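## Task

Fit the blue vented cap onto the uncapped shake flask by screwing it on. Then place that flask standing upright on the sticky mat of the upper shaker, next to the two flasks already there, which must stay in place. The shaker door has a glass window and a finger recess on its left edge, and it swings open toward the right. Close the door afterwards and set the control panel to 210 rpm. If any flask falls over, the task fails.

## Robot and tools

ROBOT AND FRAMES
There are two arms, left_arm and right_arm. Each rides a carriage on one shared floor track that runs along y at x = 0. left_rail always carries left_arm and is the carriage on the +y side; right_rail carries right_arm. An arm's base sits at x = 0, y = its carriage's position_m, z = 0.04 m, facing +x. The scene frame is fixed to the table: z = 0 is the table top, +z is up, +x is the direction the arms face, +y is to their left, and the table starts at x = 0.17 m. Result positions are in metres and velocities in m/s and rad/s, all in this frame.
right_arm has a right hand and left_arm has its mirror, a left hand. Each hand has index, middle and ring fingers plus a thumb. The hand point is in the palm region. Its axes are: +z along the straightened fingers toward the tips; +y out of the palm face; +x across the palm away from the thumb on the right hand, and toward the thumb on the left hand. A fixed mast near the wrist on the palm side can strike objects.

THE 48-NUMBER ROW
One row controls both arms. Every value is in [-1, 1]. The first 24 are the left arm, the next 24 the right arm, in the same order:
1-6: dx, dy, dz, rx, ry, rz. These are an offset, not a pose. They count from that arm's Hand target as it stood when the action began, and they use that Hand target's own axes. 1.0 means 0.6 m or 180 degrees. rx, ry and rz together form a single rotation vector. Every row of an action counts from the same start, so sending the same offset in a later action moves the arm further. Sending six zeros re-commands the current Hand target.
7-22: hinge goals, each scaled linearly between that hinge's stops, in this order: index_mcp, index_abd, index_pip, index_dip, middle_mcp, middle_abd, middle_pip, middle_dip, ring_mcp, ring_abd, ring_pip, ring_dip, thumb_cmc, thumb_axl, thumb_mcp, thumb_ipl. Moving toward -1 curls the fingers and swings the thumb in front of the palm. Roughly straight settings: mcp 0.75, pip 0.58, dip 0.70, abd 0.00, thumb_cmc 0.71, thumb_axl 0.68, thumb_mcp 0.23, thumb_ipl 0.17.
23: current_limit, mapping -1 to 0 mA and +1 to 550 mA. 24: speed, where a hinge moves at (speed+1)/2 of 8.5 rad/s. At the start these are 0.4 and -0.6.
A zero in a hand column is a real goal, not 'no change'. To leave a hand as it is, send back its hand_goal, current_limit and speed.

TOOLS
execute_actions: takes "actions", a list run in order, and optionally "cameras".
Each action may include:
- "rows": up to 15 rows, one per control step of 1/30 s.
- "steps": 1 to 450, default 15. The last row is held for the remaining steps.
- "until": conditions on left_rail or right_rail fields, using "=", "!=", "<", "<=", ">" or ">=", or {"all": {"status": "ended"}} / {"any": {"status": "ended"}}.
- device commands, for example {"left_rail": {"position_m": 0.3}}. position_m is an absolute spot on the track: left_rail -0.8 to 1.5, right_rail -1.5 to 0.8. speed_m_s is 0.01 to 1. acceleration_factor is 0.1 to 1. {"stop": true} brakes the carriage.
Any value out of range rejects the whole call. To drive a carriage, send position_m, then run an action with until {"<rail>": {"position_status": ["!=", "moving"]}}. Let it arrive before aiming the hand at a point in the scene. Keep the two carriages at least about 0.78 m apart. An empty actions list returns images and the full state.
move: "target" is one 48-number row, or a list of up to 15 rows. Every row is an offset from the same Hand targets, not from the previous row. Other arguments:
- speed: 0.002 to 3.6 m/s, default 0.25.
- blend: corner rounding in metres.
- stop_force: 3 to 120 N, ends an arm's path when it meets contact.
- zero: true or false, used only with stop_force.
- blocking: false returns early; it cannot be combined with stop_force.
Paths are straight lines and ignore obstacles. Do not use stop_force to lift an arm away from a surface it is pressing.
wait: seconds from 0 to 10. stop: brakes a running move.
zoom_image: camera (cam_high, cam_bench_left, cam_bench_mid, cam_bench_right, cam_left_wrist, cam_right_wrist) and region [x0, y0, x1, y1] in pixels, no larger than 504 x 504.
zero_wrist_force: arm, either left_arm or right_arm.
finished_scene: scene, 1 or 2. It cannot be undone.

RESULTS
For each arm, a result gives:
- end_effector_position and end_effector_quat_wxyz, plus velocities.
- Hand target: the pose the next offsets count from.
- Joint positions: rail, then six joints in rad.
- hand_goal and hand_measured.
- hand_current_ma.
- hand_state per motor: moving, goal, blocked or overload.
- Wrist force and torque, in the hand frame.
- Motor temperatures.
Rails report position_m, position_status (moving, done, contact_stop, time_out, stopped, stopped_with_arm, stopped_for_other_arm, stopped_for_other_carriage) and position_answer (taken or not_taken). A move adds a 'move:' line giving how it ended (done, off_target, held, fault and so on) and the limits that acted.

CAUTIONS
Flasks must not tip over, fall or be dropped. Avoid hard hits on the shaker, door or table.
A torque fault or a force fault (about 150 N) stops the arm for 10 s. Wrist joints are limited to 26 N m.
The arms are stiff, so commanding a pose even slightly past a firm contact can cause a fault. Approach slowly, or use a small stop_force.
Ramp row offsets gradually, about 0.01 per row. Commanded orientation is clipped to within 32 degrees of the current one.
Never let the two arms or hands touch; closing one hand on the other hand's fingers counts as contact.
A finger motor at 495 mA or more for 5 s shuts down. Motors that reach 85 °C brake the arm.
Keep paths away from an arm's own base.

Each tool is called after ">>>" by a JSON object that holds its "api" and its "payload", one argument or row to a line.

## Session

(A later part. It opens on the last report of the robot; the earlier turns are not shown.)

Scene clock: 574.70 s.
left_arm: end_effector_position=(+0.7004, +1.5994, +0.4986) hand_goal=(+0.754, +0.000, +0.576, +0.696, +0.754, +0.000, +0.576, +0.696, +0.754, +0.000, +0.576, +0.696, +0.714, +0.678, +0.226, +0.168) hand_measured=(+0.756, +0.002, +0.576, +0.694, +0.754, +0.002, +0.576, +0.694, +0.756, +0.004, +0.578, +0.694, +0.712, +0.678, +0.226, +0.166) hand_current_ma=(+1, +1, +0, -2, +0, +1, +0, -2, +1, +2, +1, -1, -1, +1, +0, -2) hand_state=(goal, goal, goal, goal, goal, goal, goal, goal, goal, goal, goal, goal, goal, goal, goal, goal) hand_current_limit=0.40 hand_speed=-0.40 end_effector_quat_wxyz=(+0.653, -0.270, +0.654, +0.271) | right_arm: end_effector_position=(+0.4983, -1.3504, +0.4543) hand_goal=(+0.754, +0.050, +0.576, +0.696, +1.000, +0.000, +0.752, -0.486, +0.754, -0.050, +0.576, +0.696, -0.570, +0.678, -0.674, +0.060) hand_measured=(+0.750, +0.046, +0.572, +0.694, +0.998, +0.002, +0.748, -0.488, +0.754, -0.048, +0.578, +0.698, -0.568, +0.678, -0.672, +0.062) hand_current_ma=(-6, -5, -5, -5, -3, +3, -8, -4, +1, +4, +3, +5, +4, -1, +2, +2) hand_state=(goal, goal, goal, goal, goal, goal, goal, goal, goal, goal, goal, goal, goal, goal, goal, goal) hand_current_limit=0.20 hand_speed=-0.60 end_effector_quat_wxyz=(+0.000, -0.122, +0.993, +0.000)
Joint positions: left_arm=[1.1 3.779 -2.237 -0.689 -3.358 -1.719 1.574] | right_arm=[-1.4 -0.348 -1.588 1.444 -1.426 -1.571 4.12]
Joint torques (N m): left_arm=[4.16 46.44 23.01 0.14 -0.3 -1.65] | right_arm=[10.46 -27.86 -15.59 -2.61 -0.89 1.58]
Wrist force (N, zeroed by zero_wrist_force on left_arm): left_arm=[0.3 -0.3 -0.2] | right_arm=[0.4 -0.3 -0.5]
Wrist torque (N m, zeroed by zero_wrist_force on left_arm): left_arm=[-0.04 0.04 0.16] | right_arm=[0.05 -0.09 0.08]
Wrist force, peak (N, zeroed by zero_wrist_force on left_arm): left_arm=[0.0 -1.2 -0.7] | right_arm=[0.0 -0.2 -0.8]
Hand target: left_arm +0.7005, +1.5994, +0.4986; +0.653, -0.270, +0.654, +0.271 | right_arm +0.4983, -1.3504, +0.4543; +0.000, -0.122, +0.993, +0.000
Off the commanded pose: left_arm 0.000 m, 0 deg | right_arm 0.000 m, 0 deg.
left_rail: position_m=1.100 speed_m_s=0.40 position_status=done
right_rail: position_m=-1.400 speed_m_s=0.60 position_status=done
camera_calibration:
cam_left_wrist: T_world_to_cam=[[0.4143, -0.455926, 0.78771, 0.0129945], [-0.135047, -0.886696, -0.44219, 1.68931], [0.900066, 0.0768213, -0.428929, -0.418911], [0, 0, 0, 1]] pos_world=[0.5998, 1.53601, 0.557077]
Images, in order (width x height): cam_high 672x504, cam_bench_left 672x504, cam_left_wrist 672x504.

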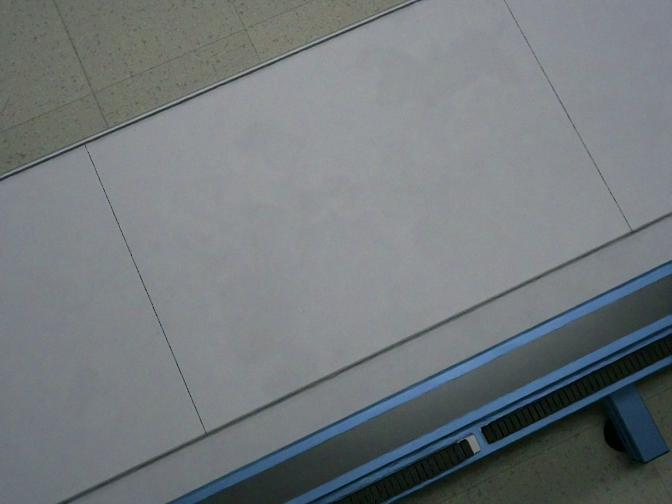

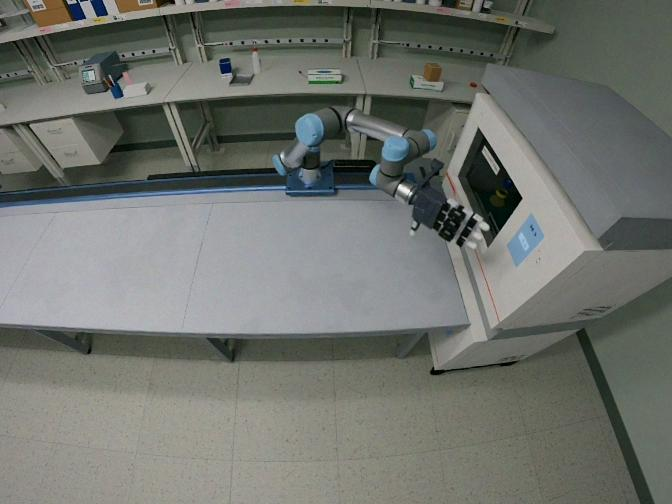

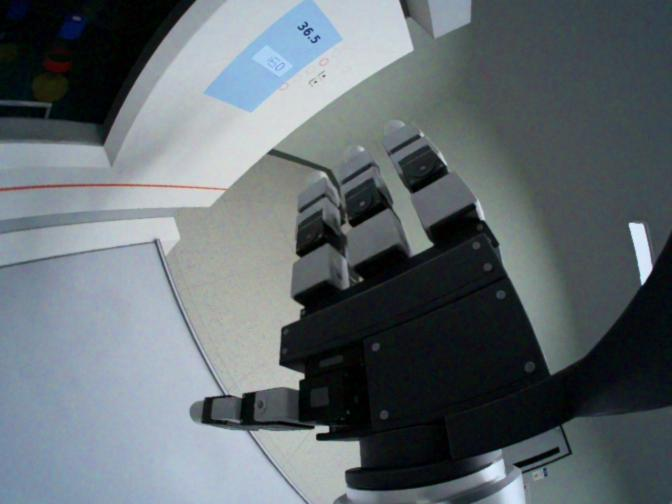

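>>> {"api": "move", "payload": {
  "target": [0.0627,-0.4902,-0.0858,0.1111,0,0,0.754,0,0.576,0.696,0.754,0,0.576,0.696,0.137,0,0.576,0.696,0.714,0.678,0.226,0.168,0.4,-0.4,0,0,0,0,0,0,0.754,0.05,0.576,0.696,1.0,0,0.752,-0.486,0.754,-0.05,0.576,0.696,-0.571,0.678,-0.674,0.059,0.2,-0.6],
  "speed": 0.4
}}

>>> {"api": "execute_actions", "payload": {
  "actions": [
    {"left_rail":{"position_m":1.45,"speed_m_s":0.4,"acceleration_factor":0.6},"steps":150,"until":{"left_rail":{"position_status":["!=","moving"]}}}
  ],
  "cameras": ["cam_bench_left","cam_left_wrist"]
}}

>>> {"api": "zoom_image", "payload": {
  "camera": "cam_left_wrist",
  "region": [200, 0, 500, 225]
}}

>>> {"api": "zoom_image", "payload": {
  "camera": "cam_bench_left",
  "region": [470, 170, 590, 290]
}}

Scene clock: 582.13 s.
left_arm: end_effector_position=(+0.8718, +1.3551, +0.4600) hand_goal=(+0.754, +0.000, +0.576, +0.696, +0.754, +0.000, +0.576, +0.696, +0.138, +0.000, +0.576, +0.696, +0.714, +0.678, +0.226, +0.168) hand_measured=(+0.754, +0.002, +0.576, +0.694, +0.754, +0.002, +0.576, +0.694, +0.140, +0.004, +0.578, +0.694, +0.712, +0.678, +0.226, +0.166) hand_current_ma=(+0, +1, +0, -2, +0, +1, +0, -2, +2, +2, +1, -1, -1, +1, +0, -2) hand_state=(goal, goal, goal, goal, goal, goal, goal, goal, goal, goal, goal, goal, goal, goal, goal, goal) hand_current_limit=0.40 hand_speed=-0.40 end_effector_quat_wxyz=(+0.690, -0.152, +0.691, +0.154) | right_arm: end_effector_position=(+0.4983, -1.3504, +0.4543) hand_goal=(+0.754, +0.050, +0.576, +0.696, +1.000, +0.000, +0.752, -0.486, +0.754, -0.050, +0.576, +0.696, -0.570, +0.678, -0.674, +0.060) hand_measured=(+0.750, +0.046, +0.572, +0.694, +0.998, +0.002, +0.748, -0.488, +0.754, -0.048, +0.578, +0.698, -0.568, +0.678, -0.672, +0.062) hand_current_ma=(-6, -5, -5, -5, -3, +3, -8, -4, +1, +4, +3, +5, +4, -1, +2, +2) hand_state=(goal, goal, goal, goal, goal, goal, goal, goal, goal, goal, goal, goal, goal, goal, goal, goal) hand_current_limit=0.20 hand_speed=-0.60 end_effector_quat_wxyz=(+0.000, -0.122, +0.993, +0.000)
Joint positions: left_arm=[1.1 3.447 -2.388 -0.525 -3.372 -1.701 1.573] | right_arm=[-1.4 -0.348 -1.588 1.444 -1.426 -1.571 4.12]
Joint torques (N m): left_arm=[-5.26 45.23 27.91 -0.87 -1.27 -1.66] | right_arm=[10.14 -28.68 -15.62 -2.65 -0.89 1.63]
Wrist force (N, zeroed by zero_wrist_force on left_arm): left_arm=[0.0 -0.4 -0.3] | right_arm=[-0.1 0.0 -0.5]
Wrist torque (N m, zeroed by zero_wrist_force on left_arm): left_arm=[0.01 0.06 0.07] | right_arm=[0.09 -0.02 0.03]
Wrist force, peak (N, zeroed by zero_wrist_force on left_arm): left_arm=[0.5 -2.7 -0.3] | right_arm=[-0.1 -0.5 -0.7]
Hand target: left_arm +0.8718, +1.3551, +0.4600; +0.690, -0.152, +0.691, +0.154 | right_arm +0.4983, -1.3504, +0.4543; +0.000, -0.122, +0.993, +0.000
Off the commanded pose: left_arm 0.000 m, 0 deg | right_arm 0.000 m, 0 deg.
left_rail: position_m=1.100 speed_m_s=0.40 position_status=done
right_rail: position_m=-1.400 speed_m_s=0.60 position_status=done
move: done

Scene clock: 584.40 s.
left_arm: end_effector_position=(+0.8718, +1.7050, +0.4600) hand_goal=(+0.754, +0.000, +0.576, +0.696, +0.754, +0.000, +0.576, +0.696, +0.138, +0.000, +0.576, +0.696, +0.714, +0.678, +0.226, +0.168) hand_measured=(+0.754, +0.002, +0.576, +0.694, +0.754, +0.002, +0.576, +0.694, +0.140, +0.004, +0.578, +0.694, +0.712, +0.678, +0.226, +0.166) hand_current_ma=(+0, +1, +0, -2, +0, +1, +0, -2, +2, +2, +1, -1, -1, +1, +0, -2) hand_state=(goal, goal, goal, goal, goal, goal, goal, goal, goal, goal, goal, goal, goal, goal, goal, goal) hand_current_limit=0.40 hand_speed=-0.40 end_effector_quat_wxyz=(+0.690, -0.152, +0.691, +0.154) | right_arm: end_effector_position=(+0.4983, -1.3504, +0.4543) hand_goal=(+0.754, +0.050, +0.576, +0.696, +1.000, +0.000, +0.752, -0.486, +0.754, -0.050, +0.576, +0.696, -0.570, +0.678, -0.674, +0.060) hand_measured=(+0.750, +0.046, +0.572, +0.694, +0.998, +0.002, +0.748, -0.488, +0.754, -0.048, +0.578, +0.698, -0.568, +0.678, -0.672, +0.062) hand_current_ma=(-6, -5, -5, -5, -3, +3, -8, -4, +1, +4, +3, +5, +4, -1, +2, +2) hand_state=(goal, goal, goal, goal, goal, goal, goal, goal, goal, goal, goal, goal, goal, goal, goal, goal) hand_current_limit=0.20 hand_speed=-0.60 end_effector_quat_wxyz=(+0.000, -0.122, +0.993, +0.000)
Joint positions: left_arm=[1.45 3.447 -2.388 -0.525 -3.372 -1.701 1.573] | right_arm=[-1.4 -0.348 -1.588 1.444 -1.426 -1.571 4.12]
Joint torques (N m): left_arm=[-3.18 47.62 24.17 -0.17 0.14 -1.4] | right_arm=[10.33 -27.47 -15.61 -2.64 -0.99 1.78]
Wrist force (N, zeroed by zero_wrist_force on left_arm): left_arm=[0.0 -0.5 -0.2] | right_arm=[0.1 -0.1 -0.4]
Wrist torque (N m, zeroed by zero_wrist_force on left_arm): left_arm=[0.00 0.06 0.08] | right_arm=[0.06 -0.05 0.05]
Wrist force, peak (N, zeroed by zero_wrist_force on left_arm): left_arm=[-0.1 -1.7 -0.6] | right_arm=[0.0 -0.4 -0.8]
Hand target: left_arm +0.8718, +1.7050, +0.4600; +0.690, -0.152, +0.691, +0.154 | right_arm +0.4983, -1.3504, +0.4543; +0.000, -0.122, +0.993, +0.000
Off the commanded pose: left_arm 0.000 m, 0 deg | right_arm 0.000 m, 0 deg.
left_rail: position_m=1.450 speed_m_s=0.40 position_status=done
right_rail: position_m=-1.400 speed_m_s=0.60 position_status=done
camera_calibration:
cam_left_wrist: T_world_to_cam=[[0.234011, -0.569537, 0.787951, 0.371257], [-0.430487, -0.787375, -0.441272, 1.87689], [0.871734, -0.235941, -0.429433, -0.0396076], [0, 0, 0, 1]] pos_world=[0.755626, 1.67992, 0.518677]
Images, in order (width x height): cam_bench_left 672x504, cam_left_wrist 672x504.

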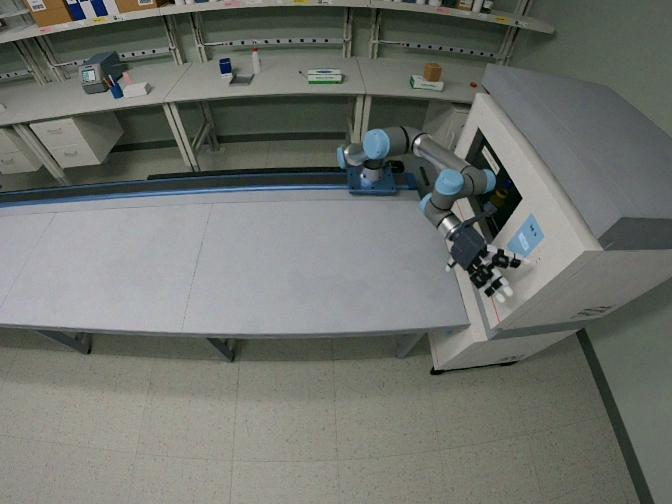

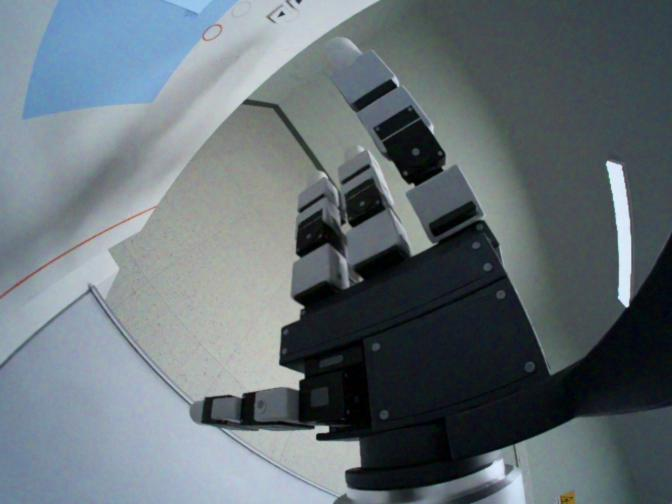

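Scaled by 1.680 from the camera's 672x504 image, which has a finer 960x720 frame.

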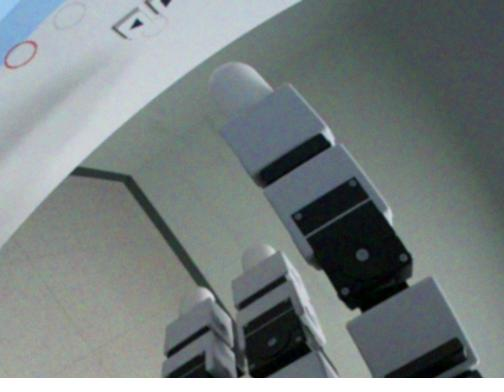

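Scaled by 4.200 from the camera's 672x504 image, which has a finer 960x720 frame.

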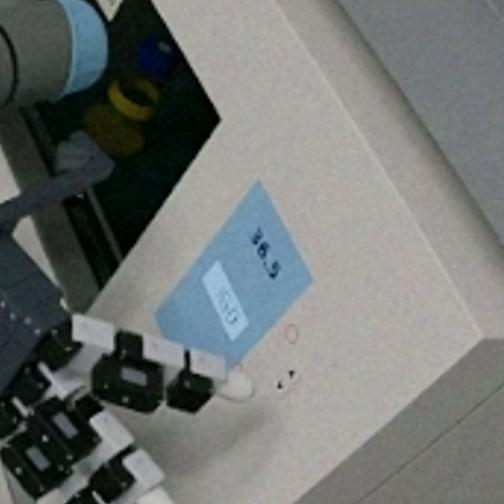

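>>> {"api": "move", "payload": {
  "target": [0,0.0495,0.0121,0,0,0,0.754,0,0.576,0.696,0.754,0,0.576,0.696,0.137,0,0.576,0.696,0.714,0.678,0.226,0.168,0.4,-0.4,0,0,0,0,0,0,0.754,0.05,0.576,0.696,1.0,0,0.752,-0.486,0.754,-0.05,0.576,0.696,-0.571,0.678,-0.674,0.059,0.2,-0.6],
  "speed": 0.05,
  "stop_force": 5,
  "cameras": ["cam_bench_left","cam_left_wrist"]
}}

>>> {"api": "zoom_image", "payload": {
  "camera": "cam_left_wrist",
  "region": [230, 0, 390, 120]
}}

>>> {"api": "zoom_image", "payload": {
  "camera": "cam_bench_left",
  "region": [500, 205, 580, 285]
}}

Scene clock: 588.30 s.
left_arm: end_effector_position=(+0.8659, +1.7350, +0.4601) hand_goal=(+0.754, +0.000, +0.576, +0.696, +0.754, +0.000, +0.576, +0.696, +0.138, +0.000, +0.576, +0.696, +0.714, +0.678, +0.226, +0.168) hand_measured=(+0.754, +0.002, +0.576, +0.694, +0.754, +0.002, +0.576, +0.694, +0.140, +0.004, +0.578, +0.694, +0.712, +0.678, +0.226, +0.166) hand_current_ma=(+0, +1, +0, -2, +0, +1, +0, -2, +2, +2, +1, -1, -1, +1, +0, -2) hand_state=(goal, goal, goal, goal, goal, goal, goal, goal, goal, goal, goal, goal, goal, goal, goal, goal) hand_current_limit=0.40 hand_speed=-0.40 end_effector_quat_wxyz=(+0.690, -0.152, +0.691, +0.154) | right_arm: end_effector_position=(+0.4983, -1.3504, +0.4543) hand_goal=(+0.754, +0.050, +0.576, +0.696, +1.000, +0.000, +0.752, -0.486, +0.754, -0.050, +0.576, +0.696, -0.570, +0.678, -0.674, +0.060) hand_measured=(+0.750, +0.046, +0.572, +0.694, +0.998, +0.002, +0.748, -0.488, +0.754, -0.048, +0.578, +0.698, -0.568, +0.678, -0.672, +0.062) hand_current_ma=(-6, -5, -5, -5, -3, +3, -8, -4, +1, +4, +3, +5, +4, -1, +2, +2) hand_state=(goal, goal, goal, goal, goal, goal, goal, goal, goal, goal, goal, goal, goal, goal, goal, goal) hand_current_limit=0.20 hand_speed=-0.60 end_effector_quat_wxyz=(+0.000, -0.122, +0.993, +0.000)
Joint positions: left_arm=[1.45 3.491 -2.379 -0.539 -3.366 -1.657 1.574] | right_arm=[-1.4 -0.348 -1.588 1.444 -1.426 -1.571 4.12]
Joint torques (N m): left_arm=[9.29 62.12 12.96 5.11 1.54 1.23] | right_arm=[10.13 -28.59 -15.36 -2.63 -0.99 1.66]
Wrist force (N, zeroed by zero_wrist_force on left_arm): left_arm=[0.2 -0.2 -0.5] | right_arm=[0.2 -0.2 -0.3]
Wrist torque (N m, zeroed by zero_wrist_force on left_arm): left_arm=[0.03 0.01 0.09] | right_arm=[0.04 -0.06 0.06]
Wrist force, peak (N, zeroed by zero_wrist_force on left_arm): left_arm=[0.0 -1.2 -0.3] | right_arm=[0.3 -0.6 -0.7]
Hand target: left_arm +0.8659, +1.7350, +0.4601; +0.690, -0.152, +0.691, +0.154 | right_arm +0.4983, -1.3504, +0.4543; +0.000, -0.122, +0.993, +0.000
Off the commanded pose: left_arm 0.000 m, 0 deg | right_arm 0.000 m, 0 deg.
left_rail: position_m=1.450 speed_m_s=0.40 position_status=done
right_rail: position_m=-1.400 speed_m_s=0.60 position_status=done
move: done
camera_calibration:
cam_left_wrist: T_world_to_cam=[[0.234011, -0.569537, 0.787951, 0.389645], [-0.430487, -0.787375, -0.441272, 1.89801], [0.871734, -0.235941, -0.429433, -0.0273432], [0, 0, 0, 1]] pos_world=[0.749726, 1.70992, 0.518777]
Images, in order (width x height): cam_bench_left 672x504, cam_left_wrist 672x504.

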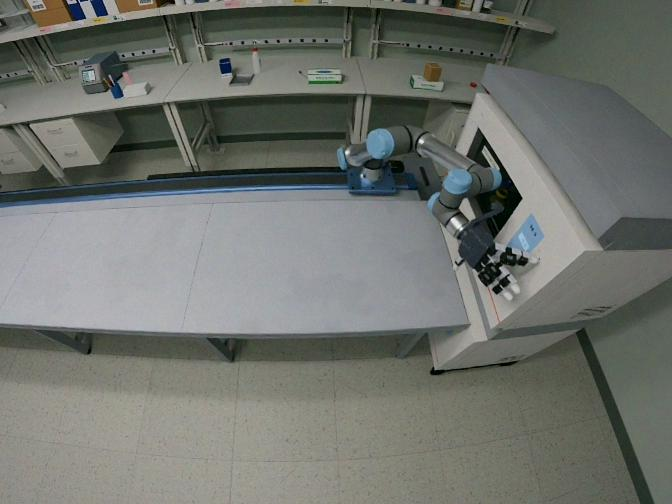

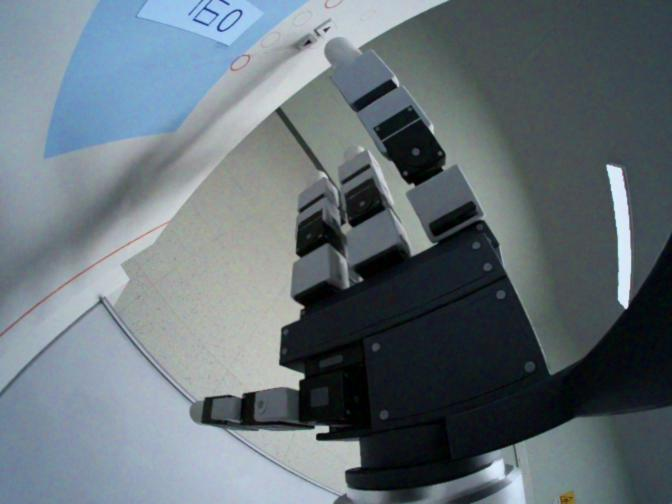

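Scaled by 3.150 from the camera's 672x504 image, which has a finer 960x720 frame.

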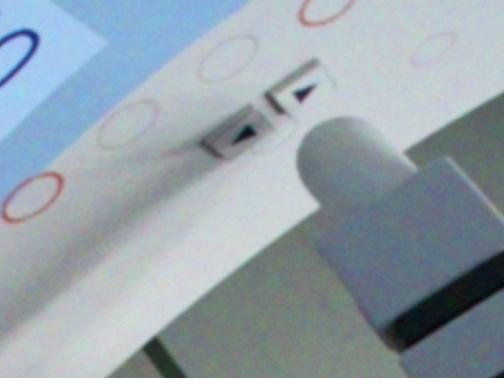

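Scaled by 6.300 from the camera's 672x504 image, which has a finer 960x720 frame.

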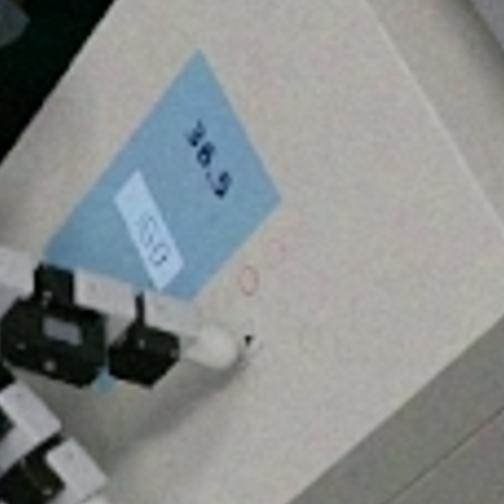

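>>> {"api": "move", "payload": {
  "target": [-0.005,0.0009,-0.002,0,0,0,0.754,0,0.576,0.696,0.754,0,0.576,0.696,0.137,0,0.576,0.696,0.714,0.678,0.226,0.168,0.5,-0.4,0,0,0,0,0,0,0.754,0.05,0.576,0.696,1.0,0,0.752,-0.486,0.754,-0.05,0.576,0.696,-0.571,0.678,-0.674,0.059,0.2,-0.6],
  "speed": 0.02
}}

>>> {"api": "move", "payload": {
  "target": [0,0.0302,0.0141,0,0,0,0.754,0,0.576,0.696,0.754,0,0.576,0.696,0.137,0,0.576,0.696,0.714,0.678,0.226,0.168,0.5,-0.4,0,0,0,0,0,0,0.754,0.05,0.576,0.696,1.0,0,0.752,-0.486,0.754,-0.05,0.576,0.696,-0.571,0.678,-0.674,0.059,0.2,-0.6],
  "speed": 0.015,
  "stop_force": 5,
  "cameras": ["cam_bench_left","cam_left_wrist"]
}}

>>> {"api": "zoom_image", "payload": {
  "camera": "cam_left_wrist",
  "region": [230, 0, 390, 120]
}}

>>> {"api": "zoom_image", "payload": {
  "camera": "cam_bench_left",
  "region": [500, 205, 580, 285]
}}

Scene clock: 590.43 s.
left_arm: end_effector_position=(+0.8646, +1.7350, +0.4631) hand_goal=(+0.754, +0.000, +0.576, +0.696, +0.754, +0.000, +0.576, +0.696, +0.138, +0.000, +0.576, +0.696, +0.714, +0.678, +0.226, +0.168) hand_measured=(+0.754, +0.002, +0.576, +0.694, +0.754, +0.002, +0.576, +0.694, +0.140, +0.004, +0.578, +0.694, +0.712, +0.678, +0.226, +0.166) hand_current_ma=(+0, +1, +0, -2, +0, +1, +0, -2, +2, +2, +1, -1, -1, +1, +0, -2) hand_state=(goal, goal, goal, goal, goal, goal, goal, goal, goal, goal, goal, goal, goal, goal, goal, goal) hand_current_limit=0.50 hand_speed=-0.40 end_effector_quat_wxyz=(+0.690, -0.152, +0.691, +0.154) | right_arm: end_effector_position=(+0.4983, -1.3504, +0.4543) hand_goal=(+0.754, +0.050, +0.576, +0.696, +1.000, +0.000, +0.752, -0.486, +0.754, -0.050, +0.576, +0.696, -0.570, +0.678, -0.674, +0.060) hand_measured=(+0.750, +0.046, +0.572, +0.694, +0.998, +0.002, +0.748, -0.488, +0.754, -0.048, +0.578, +0.698, -0.568, +0.678, -0.672, +0.062) hand_current_ma=(-6, -5, -5, -5, -3, +3, -8, -4, +1, +4, +3, +5, +4, -1, +2, +2) hand_state=(goal, goal, goal, goal, goal, goal, goal, goal, goal, goal, goal, goal, goal, goal, goal, goal) hand_current_limit=0.20 hand_speed=-0.60 end_effector_quat_wxyz=(+0.000, -0.122, +0.993, +0.000)
Joint positions: left_arm=[1.45 3.492 -2.377 -0.537 -3.371 -1.657 1.574] | right_arm=[-1.4 -0.348 -1.588 1.444 -1.426 -1.571 4.12]
Joint torques (N m): left_arm=[9.46 62.99 26.13 -1.19 1.2 1.3] | right_arm=[10.21 -27.66 -14.91 -2.45 -1.02 1.63]
Wrist force (N, zeroed by zero_wrist_force on left_arm): left_arm=[0.1 0.1 -0.3] | right_arm=[0.2 -0.4 -0.3]
Wrist torque (N m, zeroed by zero_wrist_force on left_arm): left_arm=[0.06 0.02 0.08] | right_arm=[0.00 -0.07 0.05]
Wrist force, peak (N, zeroed by zero_wrist_force on left_arm): left_arm=[0.5 -0.6 0.0] | right_arm=[0.2 -0.2 -0.8]
Hand target: left_arm +0.8646, +1.7350, +0.4631; +0.690, -0.152, +0.691, +0.154 | right_arm +0.4983, -1.3504, +0.4543; +0.000, -0.122, +0.993, +0.000
Off the commanded pose: left_arm 0.000 m, 0 deg | right_arm 0.000 m, 0 deg.
left_rail: position_m=1.450 speed_m_s=0.40 position_status=done
right_rail: position_m=-1.400 speed_m_s=0.60 position_status=done
move: done

Scene clock: 592.23 s.
left_arm: end_effector_position=(+0.8646, +1.7443, +0.4631) hand_goal=(+0.754, +0.000, +0.576, +0.696, +0.754, +0.000, +0.576, +0.696, +0.138, +0.000, +0.576, +0.696, +0.714, +0.678, +0.226, +0.168) hand_measured=(+0.754, +0.002, +0.576, +0.694, +0.754, +0.002, +0.576, +0.694, +0.140, +0.002, +0.578, +0.694, +0.712, +0.678, +0.226, +0.166) hand_current_ma=(+0, +1, +0, -2, +0, +1, +0, -2, +2, +1, +1, -1, -1, +1, +0, -2) hand_state=(goal, goal, goal, goal, goal, goal, goal, goal, goal, goal, goal, goal, goal, goal, goal, goal) hand_current_limit=0.50 hand_speed=-0.40 end_effector_quat_wxyz=(+0.690, -0.152, +0.691, +0.154) | right_arm: end_effector_position=(+0.4983, -1.3504, +0.4543) hand_goal=(+0.754, +0.050, +0.576, +0.696, +1.000, +0.000, +0.752, -0.486, +0.754, -0.050, +0.576, +0.696, -0.570, +0.678, -0.674, +0.060) hand_measured=(+0.750, +0.046, +0.572, +0.694, +0.998, +0.002, +0.748, -0.488, +0.754, -0.048, +0.578, +0.698, -0.568, +0.678, -0.672, +0.062) hand_current_ma=(-6, -5, -5, -5, -3, +3, -8, -4, +1, +4, +3, +5, +4, -1, +2, +2) hand_state=(goal, goal, goal, goal, goal, goal, goal, goal, goal, goal, goal, goal, goal, goal, goal, goal) hand_current_limit=0.20 hand_speed=-0.60 end_effector_quat_wxyz=(+0.000, -0.122, +0.993, +0.000)
Joint positions: left_arm=[1.45 3.504 -2.384 -0.524 -3.377 -1.644 1.574] | right_arm=[-1.4 -0.348 -1.588 1.444 -1.426 -1.571 4.12]
Joint torques (N m): left_arm=[-0.97 60.06 12.56 5.01 -1.52 -0.14] | right_arm=[9.8 -28.08 -15.45 -2.59 -0.75 1.52]
Wrist force (N, zeroed by zero_wrist_force on left_arm): left_arm=[0.4 -4.5 -3.6] | right_arm=[-0.1 0.0 -0.3]
Wrist torque (N m, zeroed by zero_wrist_force on left_arm): left_arm=[0.13 -0.21 0.37] | right_arm=[0.07 -0.03 0.04]
Wrist force, peak (N, zeroed by zero_wrist_force on left_arm): left_arm=[0.4 -10.9 -7.9] | right_arm=[-0.2 -0.4 -0.8]
Hand target: left_arm +0.8646, +1.7443, +0.4631; +0.690, -0.152, +0.691, +0.154 (not the last commanded pose) | right_arm +0.4983, -1.3504, +0.4543; +0.000, -0.122, +0.993, +0.000
Off the commanded pose: left_arm 0.011 m, 0 deg | right_arm 0.000 m, 0 deg.
left_rail: position_m=1.450 speed_m_s=0.40 position_status=done
right_rail: position_m=-1.400 speed_m_s=0.60 position_status=done
move: contact (left_arm)
camera_calibration:
cam_left_wrist: T_world_to_cam=[[0.234011, -0.569537, 0.787951, 0.392825], [-0.430487, -0.787375, -0.441272, 1.90602], [0.871734, -0.235941, -0.429433, -0.022751], [0, 0, 0, 1]] pos_world=[0.748426, 1.71912, 0.521777]
Images, in order (width x height): cam_bench_left 672x504, cam_left_wrist 672x504.

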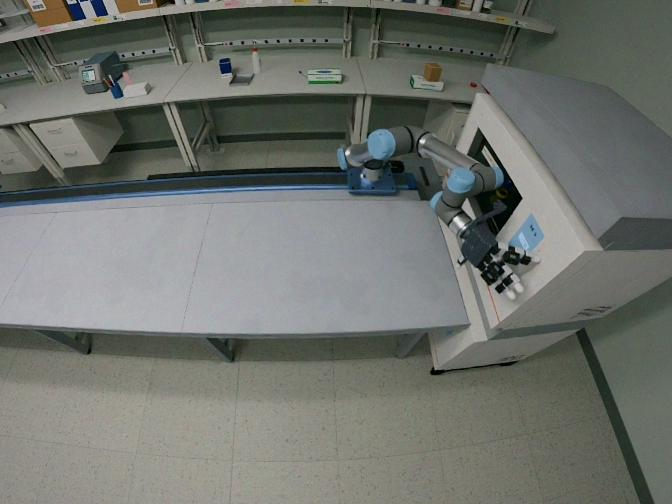

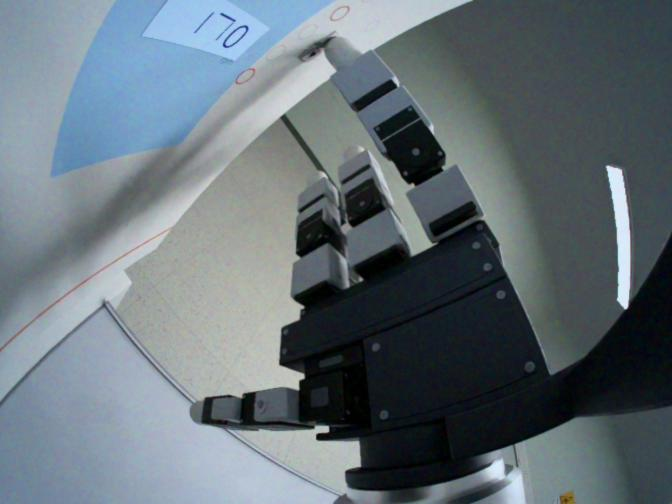

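Scaled by 3.150 from the camera's 672x504 image, which has a finer 960x720 frame.

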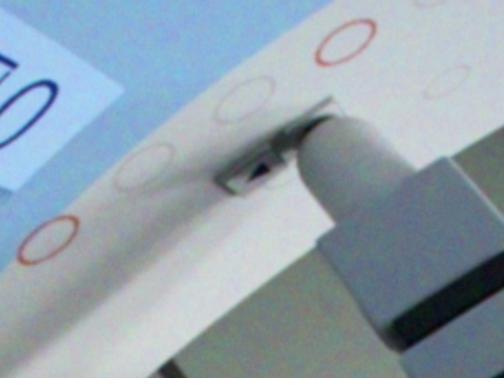

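Scaled by 6.300 from the camera's 672x504 image, which has a finer 960x720 frame.

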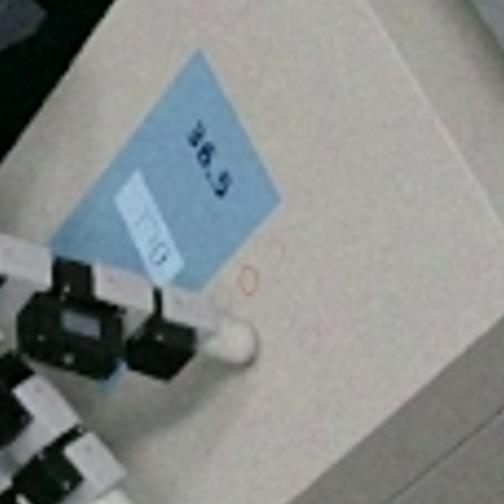

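>>> {"api": "wait", "payload": {
  "seconds": 0.1,
  "cameras": ["cam_left_wrist"]
}}

>>> {"api": "zoom_image", "payload": {
  "camera": "cam_left_wrist",
  "region": [130, 0, 290, 120]
}}

Scene clock: 592.60 s.
left_arm: end_effector_position=(+0.8646, +1.7443, +0.4631) hand_goal=(+0.754, +0.000, +0.576, +0.696, +0.754, +0.000, +0.576, +0.696, +0.138, +0.000, +0.576, +0.696, +0.714, +0.678, +0.226, +0.168) hand_measured=(+0.754, +0.002, +0.576, +0.694, +0.754, +0.002, +0.576, +0.694, +0.140, +0.002, +0.578, +0.694, +0.712, +0.678, +0.226, +0.166) hand_current_ma=(+0, +1, +0, -2, +0, +1, +0, -2, +2, +1, +1, -1, -1, +1, +0, -2) hand_state=(goal, goal, goal, goal, goal, goal, goal, goal, goal, goal, goal, goal, goal, goal, goal, goal) hand_current_limit=0.50 hand_speed=-0.40 end_effector_quat_wxyz=(+0.690, -0.152, +0.691, +0.154) | right_arm: end_effector_position=(+0.4983, -1.3504, +0.4543) hand_goal=(+0.754, +0.050, +0.576, +0.696, +1.000, +0.000, +0.752, -0.486, +0.754, -0.050, +0.576, +0.696, -0.570, +0.678, -0.674, +0.060) hand_measured=(+0.750, +0.046, +0.572, +0.694, +0.998, +0.002, +0.748, -0.488, +0.754, -0.048, +0.578, +0.698, -0.568, +0.678, -0.672, +0.062) hand_current_ma=(-6, -5, -5, -5, -3, +3, -8, -4, +1, +4, +3, +5, +4, -1, +2, +2) hand_state=(goal, goal, goal, goal, goal, goal, goal, goal, goal, goal, goal, goal, goal, goal, goal, goal) hand_current_limit=0.20 hand_speed=-0.60 end_effector_quat_wxyz=(+0.000, -0.122, +0.993, +0.000)
Joint positions: left_arm=[1.45 3.504 -2.384 -0.524 -3.377 -1.644 1.574] | right_arm=[-1.4 -0.348 -1.588 1.444 -1.426 -1.571 4.12]
Joint torques (N m): left_arm=[-0.9 60.85 13.25 4.89 -1.42 -0.54] | right_arm=[9.62 -27.86 -15.69 -2.54 -0.92 1.72]
Wrist force (N, zeroed by zero_wrist_force on left_arm): left_arm=[0.3 -5.1 -3.6] | right_arm=[0.0 -0.3 -0.6]
Wrist torque (N m, zeroed by zero_wrist_force on left_arm): left_arm=[0.06 -0.23 0.39] | right_arm=[0.04 -0.03 0.04]
Wrist force, peak (N, zeroed by zero_wrist_force on left_arm): left_arm=[0.3 -5.1 -3.6] | right_arm=[0.2 -0.3 -0.5]
Hand target: left_arm +0.8646, +1.7443, +0.4631; +0.690, -0.152, +0.691, +0.154 (not the last commanded pose) | right_arm +0.4983, -1.3504, +0.4543; +0.000, -0.122, +0.993, +0.000
Off the commanded pose: left_arm 0.011 m, 0 deg | right_arm 0.000 m, 0 deg.
left_rail: position_m=1.450 speed_m_s=0.40 position_status=done
right_rail: position_m=-1.400 speed_m_s=0.60 position_status=done
wait: 0.10 s; at rest from the start
camera_calibration:
cam_left_wrist: T_world_to_cam=[[0.234011, -0.569537, 0.787951, 0.392825], [-0.430487, -0.787375, -0.441272, 1.90602], [0.871734, -0.235941, -0.429433, -0.022751], [0, 0, 0, 1]] pos_world=[0.748426, 1.71912, 0.521777]
Images, in order (width x height): cam_left_wrist 672x504.

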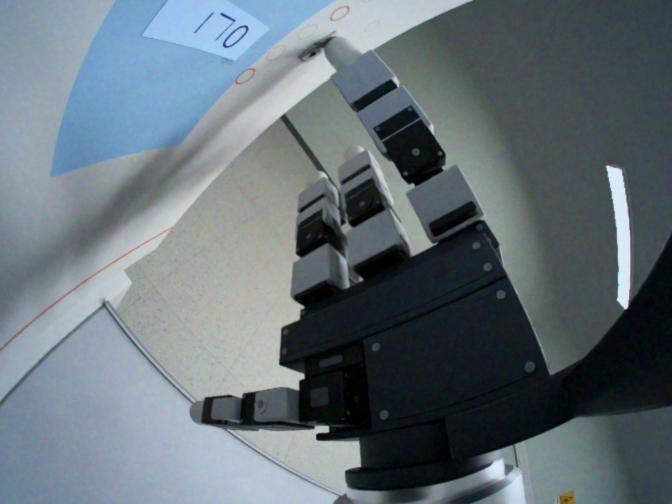

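Scaled by 3.150 from the camera's 672x504 image, which has a finer 960x720 frame.

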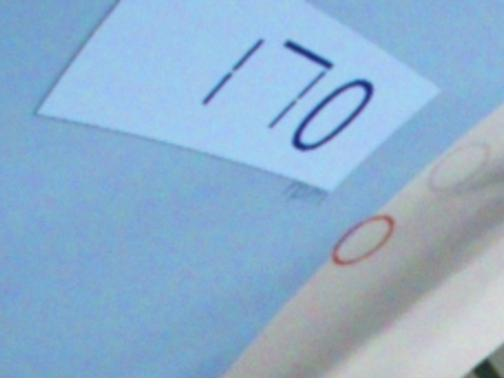

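>>> {"api": "move", "payload": {
  "target": [
    [0,-0.0136,-0.00634,0,0,0,0.754,0,0.576,0.696,0.754,0,0.576,0.696,0.137,0,0.576,0.696,0.714,0.678,0.226,0.168,0.5,-0.4,0,0,0,0,0,0,0.754,0.05,0.576,0.696,1.0,0,0.752,-0.486,0.754,-0.05,0.576,0.696,-0.571,0.678,-0.674,0.059,0.2,-0.6],
    [0,0.00076,0.00035,0,0,0,0.754,0,0.576,0.696,0.754,0,0.576,0.696,0.137,0,0.576,0.696,0.714,0.678,0.226,0.168,0.5,-0.4,0,0,0,0,0,0,0.754,0.05,0.576,0.696,1.0,0,0.752,-0.486,0.754,-0.05,0.576,0.696,-0.571,0.678,-0.674,0.059,0.2,-0.6],
    [0,-0.0136,-0.00634,0,0,0,0.754,0,0.576,0.696,0.754,0,0.576,0.696,0.137,0,0.576,0.696,0.714,0.678,0.226,0.168,0.5,-0.4,0,0,0,0,0,0,0.754,0.05,0.576,0.696,1.0,0,0.752,-0.486,0.754,-0.05,0.576,0.696,-0.571,0.678,-0.674,0.059,0.2,-0.6]
  ],
  "speed": 0.03,
  "cameras": ["cam_bench_left","cam_left_wrist"]
}}

>>> {"api": "zoom_image", "payload": {
  "camera": "cam_left_wrist",
  "region": [120, 0, 280, 120]
}}

>>> {"api": "zoom_image", "payload": {
  "camera": "cam_bench_left",
  "region": [500, 205, 580, 285]
}}

Scene clock: 595.10 s.
left_arm: end_effector_position=(+0.8646, +1.7353, +0.4631) hand_goal=(+0.754, +0.000, +0.576, +0.696, +0.754, +0.000, +0.576, +0.696, +0.138, +0.000, +0.576, +0.696, +0.714, +0.678, +0.226, +0.168) hand_measured=(+0.754, +0.002, +0.576, +0.694, +0.754, +0.002, +0.576, +0.694, +0.140, +0.002, +0.578, +0.694, +0.712, +0.678, +0.226, +0.166) hand_current_ma=(+0, +1, +0, -2, +0, +1, +0, -2, +2, +1, +1, -1, -1, +1, +0, -2) hand_state=(goal, goal, goal, goal, goal, goal, goal, goal, goal, goal, goal, goal, goal, goal, goal, goal) hand_current_limit=0.50 hand_speed=-0.40 end_effector_quat_wxyz=(+0.690, -0.152, +0.691, +0.154) | right_arm: end_effector_position=(+0.4983, -1.3504, +0.4543) hand_goal=(+0.754, +0.050, +0.576, +0.696, +1.000, +0.000, +0.752, -0.486, +0.754, -0.050, +0.576, +0.696, -0.570, +0.678, -0.674, +0.060) hand_measured=(+0.750, +0.046, +0.572, +0.694, +0.998, +0.002, +0.748, -0.488, +0.754, -0.048, +0.578, +0.698, -0.568, +0.678, -0.672, +0.062) hand_current_ma=(-6, -5, -5, -5, -3, +3, -8, -4, +1, +4, +3, +5, +4, -1, +2, +2) hand_state=(goal, goal, goal, goal, goal, goal, goal, goal, goal, goal, goal, goal, goal, goal, goal, goal) hand_current_limit=0.20 hand_speed=-0.60 end_effector_quat_wxyz=(+0.000, -0.122, +0.993, +0.000)
Joint positions: left_arm=[1.45 3.492 -2.377 -0.536 -3.371 -1.656 1.574] | right_arm=[-1.4 -0.348 -1.588 1.444 -1.426 -1.571 4.12]
Joint torques (N m): left_arm=[-4.75 61.23 12.8 4.95 -1.01 -0.01] | right_arm=[8.88 -27.85 -14.44 -2.57 -1.03 1.66]
Wrist force (N, zeroed by zero_wrist_force on left_arm): left_arm=[0.2 0.0 -0.4] | right_arm=[0.0 -0.2 -0.5]
Wrist torque (N m, zeroed by zero_wrist_force on left_arm): left_arm=[0.05 0.01 0.08] | right_arm=[0.05 -0.04 0.04]
Wrist force, peak (N, zeroed by zero_wrist_force on left_arm): left_arm=[0.4 -6.8 -4.7] | right_arm=[0.3 -0.4 -0.7]
Hand target: left_arm +0.8646, +1.7352, +0.4631; +0.690, -0.152, +0.691, +0.154 | right_arm +0.4983, -1.3504, +0.4543; +0.000, -0.122, +0.993, +0.000
Off the commanded pose: left_arm 0.000 m, 0 deg | right_arm 0.000 m, 0 deg.
left_rail: position_m=1.450 speed_m_s=0.40 position_status=done
right_rail: position_m=-1.400 speed_m_s=0.60 position_status=done
move: done
camera_calibration:
cam_left_wrist: T_world_to_cam=[[0.233961, -0.569524, 0.787975, 0.387761], [-0.430556, -0.787356, -0.441239, 1.89902], [0.871713, -0.236035, -0.429423, -0.0246794], [0, 0, 0, 1]] pos_world=[0.748426, 1.71022, 0.521777]
Images, in order (width x height): cam_bench_left 672x504, cam_left_wrist 672x504.

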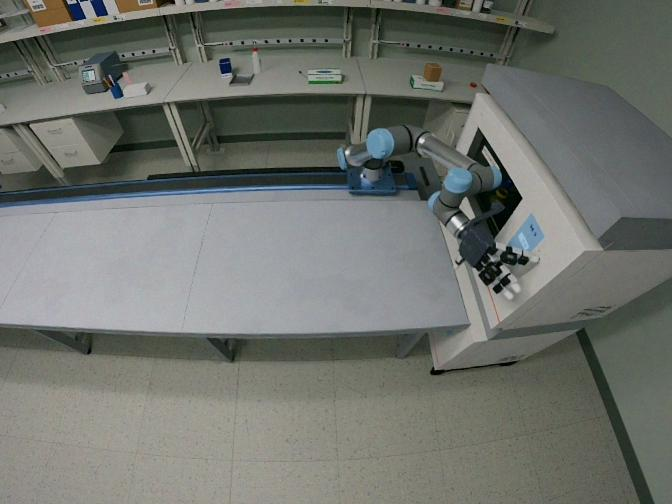

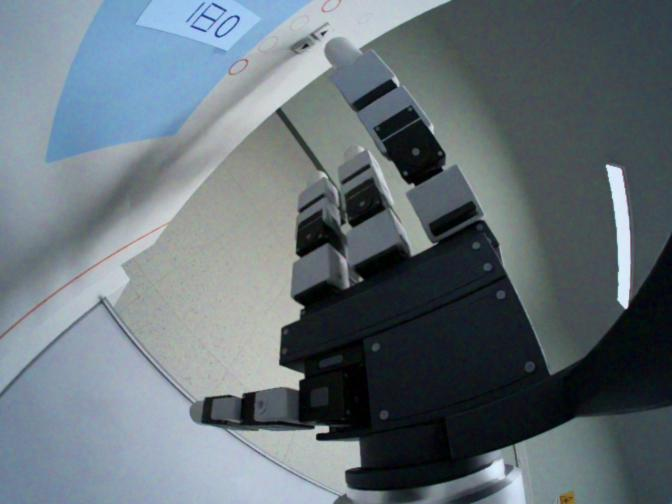

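Scaled by 3.150 from the camera's 672x504 image, which has a finer 960x720 frame.

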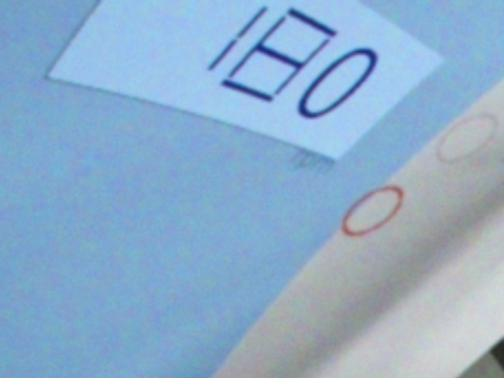

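Scaled by 6.300 from the camera's 672x504 image, which has a finer 960x720 frame.

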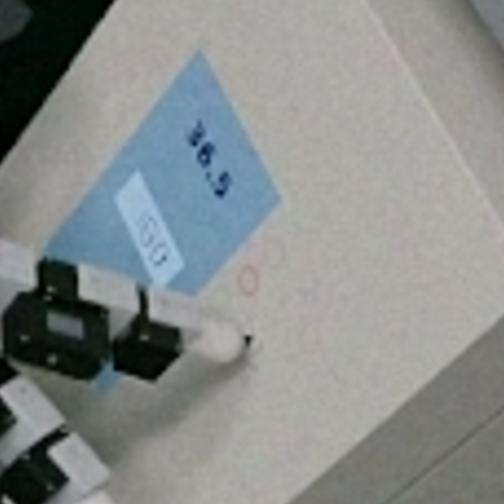

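>>> {"api": "move", "payload": {
  "target": [
    [0,0.0144,0.0067,0,0,0,0.754,0,0.576,0.696,0.754,0,0.576,0.696,0.137,0,0.576,0.696,0.714,0.678,0.226,0.168,0.5,-0.4,0,0,0,0,0,0,0.754,0.05,0.576,0.696,1.0,0,0.752,-0.486,0.754,-0.05,0.576,0.696,-0.571,0.678,-0.674,0.059,0.2,-0.6],
    [0,0,0,0,0,0,0.754,0,0.576,0.696,0.754,0,0.576,0.696,0.137,0,0.576,0.696,0.714,0.678,0.226,0.168,0.5,-0.4,0,0,0,0,0,0,0.754,0.05,0.576,0.696,1.0,0,0.752,-0.486,0.754,-0.05,0.576,0.696,-0.571,0.678,-0.674,0.059,0.2,-0.6],
    [0,0.0144,0.0067,0,0,0,0.754,0,0.576,0.696,0.754,0,0.576,0.696,0.137,0,0.576,0.696,0.714,0.678,0.226,0.168,0.5,-0.4,0,0,0,0,0,0,0.754,0.05,0.576,0.696,1.0,0,0.752,-0.486,0.754,-0.05,0.576,0.696,-0.571,0.678,-0.674,0.059,0.2,-0.6],
    [0,0,0,0,0,0,0.754,0,0.576,0.696,0.754,0,0.576,0.696,0.137,0,0.576,0.696,0.714,0.678,0.226,0.168,0.5,-0.4,0,0,0,0,0,0,0.754,0.05,0.576,0.696,1.0,0,0.752,-0.486,0.754,-0.05,0.576,0.696,-0.571,0.678,-0.674,0.059,0.2,-0.6]
  ],
  "speed": 0.03,
  "cameras": ["cam_left_wrist"]
}}

>>> {"api": "zoom_image", "payload": {
  "camera": "cam_left_wrist",
  "region": [120, 0, 280, 120]
}}

Scene clock: 598.10 s.
left_arm: end_effector_position=(+0.8646, +1.7353, +0.4631) hand_goal=(+0.754, +0.000, +0.576, +0.696, +0.754, +0.000, +0.576, +0.696, +0.138, +0.000, +0.576, +0.696, +0.714, +0.678, +0.226, +0.168) hand_measured=(+0.754, +0.002, +0.576, +0.694, +0.754, +0.002, +0.576, +0.694, +0.140, +0.002, +0.578, +0.694, +0.712, +0.678, +0.226, +0.166) hand_current_ma=(+0, +1, +0, -2, +0, +1, +0, -2, +1, +1, +1, -1, -1, +1, +0, -2) hand_state=(goal, goal, goal, goal, goal, goal, goal, goal, goal, goal, goal, goal, goal, goal, goal, goal) hand_current_limit=0.50 hand_speed=-0.40 end_effector_quat_wxyz=(+0.690, -0.152, +0.691, +0.154) | right_arm: end_effector_position=(+0.4983, -1.3504, +0.4543) hand_goal=(+0.754, +0.050, +0.576, +0.696, +1.000, +0.000, +0.752, -0.486, +0.754, -0.050, +0.576, +0.696, -0.570, +0.678, -0.674, +0.060) hand_measured=(+0.750, +0.046, +0.572, +0.694, +0.998, +0.002, +0.748, -0.488, +0.754, -0.048, +0.578, +0.698, -0.568, +0.678, -0.672, +0.062) hand_current_ma=(-6, -5, -5, -5, -3, +3, -8, -4, +1, +4, +3, +5, +4, -1, +2, +2) hand_state=(goal, goal, goal, goal, goal, goal, goal, goal, goal, goal, goal, goal, goal, goal, goal, goal) hand_current_limit=0.20 hand_speed=-0.60 end_effector_quat_wxyz=(+0.000, -0.122, +0.993, +0.000)
Joint positions: left_arm=[1.45 3.492 -2.377 -0.536 -3.371 -1.656 1.574] | right_arm=[-1.4 -0.348 -1.588 1.444 -1.426 -1.571 4.12]
Joint torques (N m): left_arm=[-5.19 61.51 12.63 4.7 -0.95 -1.01] | right_arm=[10.22 -28.32 -15.46 -2.44 -0.97 1.67]
Wrist force (N, zeroed by zero_wrist_force on left_arm): left_arm=[0.3 -0.1 -0.2] | right_arm=[0.1 -0.4 -0.4]
Wrist torque (N m, zeroed by zero_wrist_force on left_arm): left_arm=[0.02 -0.01 0.10] | right_arm=[0.02 -0.05 0.05]
Wrist force, peak (N, zeroed by zero_wrist_force on left_arm): left_arm=[0.0 -7.9 -5.5] | right_arm=[0.0 0.0 -0.9]
Hand target: left_arm +0.8646, +1.7353, +0.4631; +0.690, -0.152, +0.691, +0.154 | right_arm +0.4983, -1.3504, +0.4543; +0.000, -0.122, +0.993, +0.000
Off the commanded pose: left_arm 0.000 m, 0 deg | right_arm 0.000 m, 0 deg.
left_rail: position_m=1.450 speed_m_s=0.40 position_status=done
right_rail: position_m=-1.400 speed_m_s=0.60 position_status=done
move: done
camera_calibration:
cam_left_wrist: T_world_to_cam=[[0.234011, -0.569537, 0.787951, 0.387756], [-0.430487, -0.787375, -0.441272, 1.89902], [0.871734, -0.235941, -0.429433, -0.0248508], [0, 0, 0, 1]] pos_world=[0.748426, 1.71022, 0.521777]
Images, in order (width x height): cam_left_wrist 672x504.

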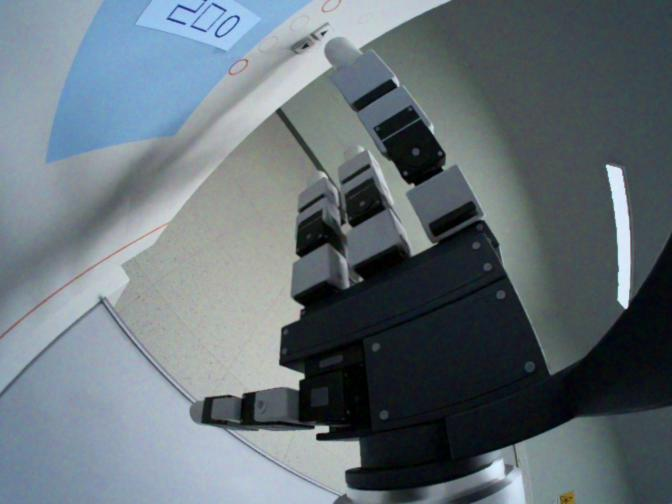

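Scaled by 3.150 from the camera's 672x504 image, which has a finer 960x720 frame.

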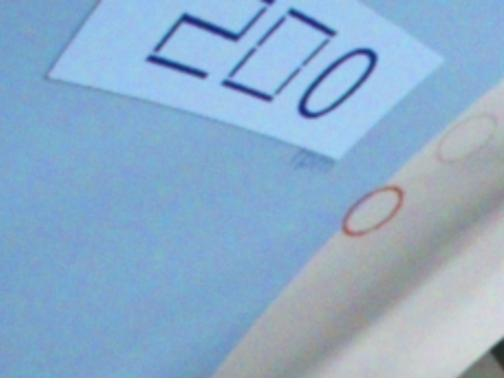

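One more press → 210, then back away.

>>> {"api": "move", "payload": {
  "target": [
    [0,0.0144,0.0067,0,0,0,0.754,0,0.576,0.696,0.754,0,0.576,0.696,0.137,0,0.576,0.696,0.714,0.678,0.226,0.168,0.5,-0.4,0,0,0,0,0,0,0.754,0.05,0.576,0.696,1.0,0,0.752,-0.486,0.754,-0.05,0.576,0.696,-0.571,0.678,-0.674,0.059,0.2,-0.6],
    [0,0,0,0,0,0,0.754,0,0.576,0.696,0.754,0,0.576,0.696,0.137,0,0.576,0.696,0.714,0.678,0.226,0.168,0.5,-0.4,0,0,0,0,0,0,0.754,0.05,0.576,0.696,1.0,0,0.752,-0.486,0.754,-0.05,0.576,0.696,-0.571,0.678,-0.674,0.059,0.2,-0.6]
  ],
  "speed": 0.03,
  "cameras": ["cam_left_wrist"]
}}

>>> {"api": "zoom_image", "payload": {
  "camera": "cam_left_wrist",
  "region": [120, 0, 280, 120]
}}

Scene clock: 599.87 s.
left_arm: end_effector_position=(+0.8646, +1.7353, +0.4631) hand_goal=(+0.754, +0.000, +0.576, +0.696, +0.754, +0.000, +0.576, +0.696, +0.138, +0.000, +0.576, +0.696, +0.714, +0.678, +0.226, +0.168) hand_measured=(+0.754, +0.002, +0.576, +0.694, +0.754, +0.002, +0.576, +0.694, +0.140, +0.002, +0.578, +0.694, +0.712, +0.678, +0.226, +0.166) hand_current_ma=(+0, +1, +0, -2, +0, +1, +0, -2, +1, +1, +1, -1, -1, +1, +0, -2) hand_state=(goal, goal, goal, goal, goal, goal, goal, goal, goal, goal, goal, goal, goal, goal, goal, goal) hand_current_limit=0.50 hand_speed=-0.40 end_effector_quat_wxyz=(+0.690, -0.152, +0.691, +0.154) | right_arm: end_effector_position=(+0.4983, -1.3504, +0.4543) hand_goal=(+0.754, +0.050, +0.576, +0.696, +1.000, +0.000, +0.752, -0.486, +0.754, -0.050, +0.576, +0.696, -0.570, +0.678, -0.674, +0.060) hand_measured=(+0.750, +0.046, +0.572, +0.694, +0.998, +0.002, +0.748, -0.488, +0.754, -0.048, +0.578, +0.698, -0.568, +0.678, -0.672, +0.062) hand_current_ma=(-6, -5, -5, -5, -3, +3, -8, -4, +1, +4, +3, +5, +4, -1, +2, +2) hand_state=(goal, goal, goal, goal, goal, goal, goal, goal, goal, goal, goal, goal, goal, goal, goal, goal) hand_current_limit=0.20 hand_speed=-0.60 end_effector_quat_wxyz=(+0.000, -0.122, +0.993, +0.000)
Joint positions: left_arm=[1.45 3.492 -2.377 -0.536 -3.371 -1.656 1.574] | right_arm=[-1.4 -0.348 -1.588 1.444 -1.426 -1.571 4.12]
Joint torques (N m): left_arm=[-6.2 61.89 14.56 4.78 -1.27 -0.48] | right_arm=[10.62 -28.02 -15.46 -2.44 -0.94 1.74]
Wrist force (N, zeroed by zero_wrist_force on left_arm): left_arm=[0.3 -0.2 -0.5] | right_arm=[0.2 -0.2 -0.6]
Wrist torque (N m, zeroed by zero_wrist_force on left_arm): left_arm=[0.03 0.00 0.10] | right_arm=[0.06 -0.06 0.06]
Wrist force, peak (N, zeroed by zero_wrist_force on left_arm): left_arm=[0.1 -7.8 -6.1] | right_arm=[0.1 -0.2 -0.8]
Hand target: left_arm +0.8646, +1.7353, +0.4631; +0.690, -0.152, +0.691, +0.154 | right_arm +0.4983, -1.3504, +0.4543; +0.000, -0.122, +0.993, +0.000
Off the commanded pose: left_arm 0.000 m, 0 deg | right_arm 0.000 m, 0 deg.
left_rail: position_m=1.450 speed_m_s=0.40 position_status=done
right_rail: position_m=-1.400 speed_m_s=0.60 position_status=done
move: done
camera_calibration:
cam_left_wrist: T_world_to_cam=[[0.233961, -0.569524, 0.787975, 0.387761], [-0.430556, -0.787356, -0.441239, 1.89902], [0.871713, -0.236035, -0.429423, -0.0246794], [0, 0, 0, 1]] pos_world=[0.748426, 1.71022, 0.521777]
Images, in order (width x height): cam_left_wrist 672x504.

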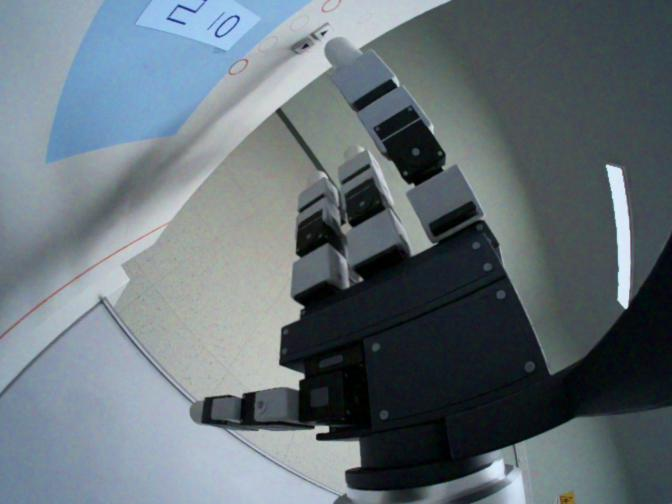

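Scaled by 3.150 from the camera's 672x504 image, which has a finer 960x720 frame.

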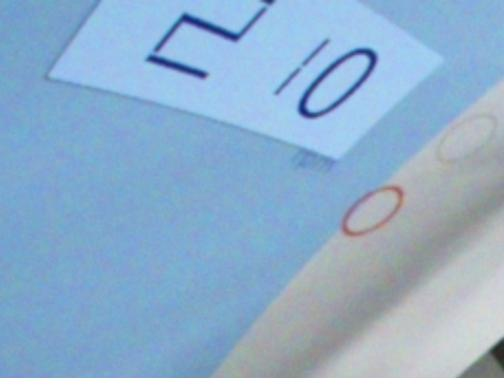

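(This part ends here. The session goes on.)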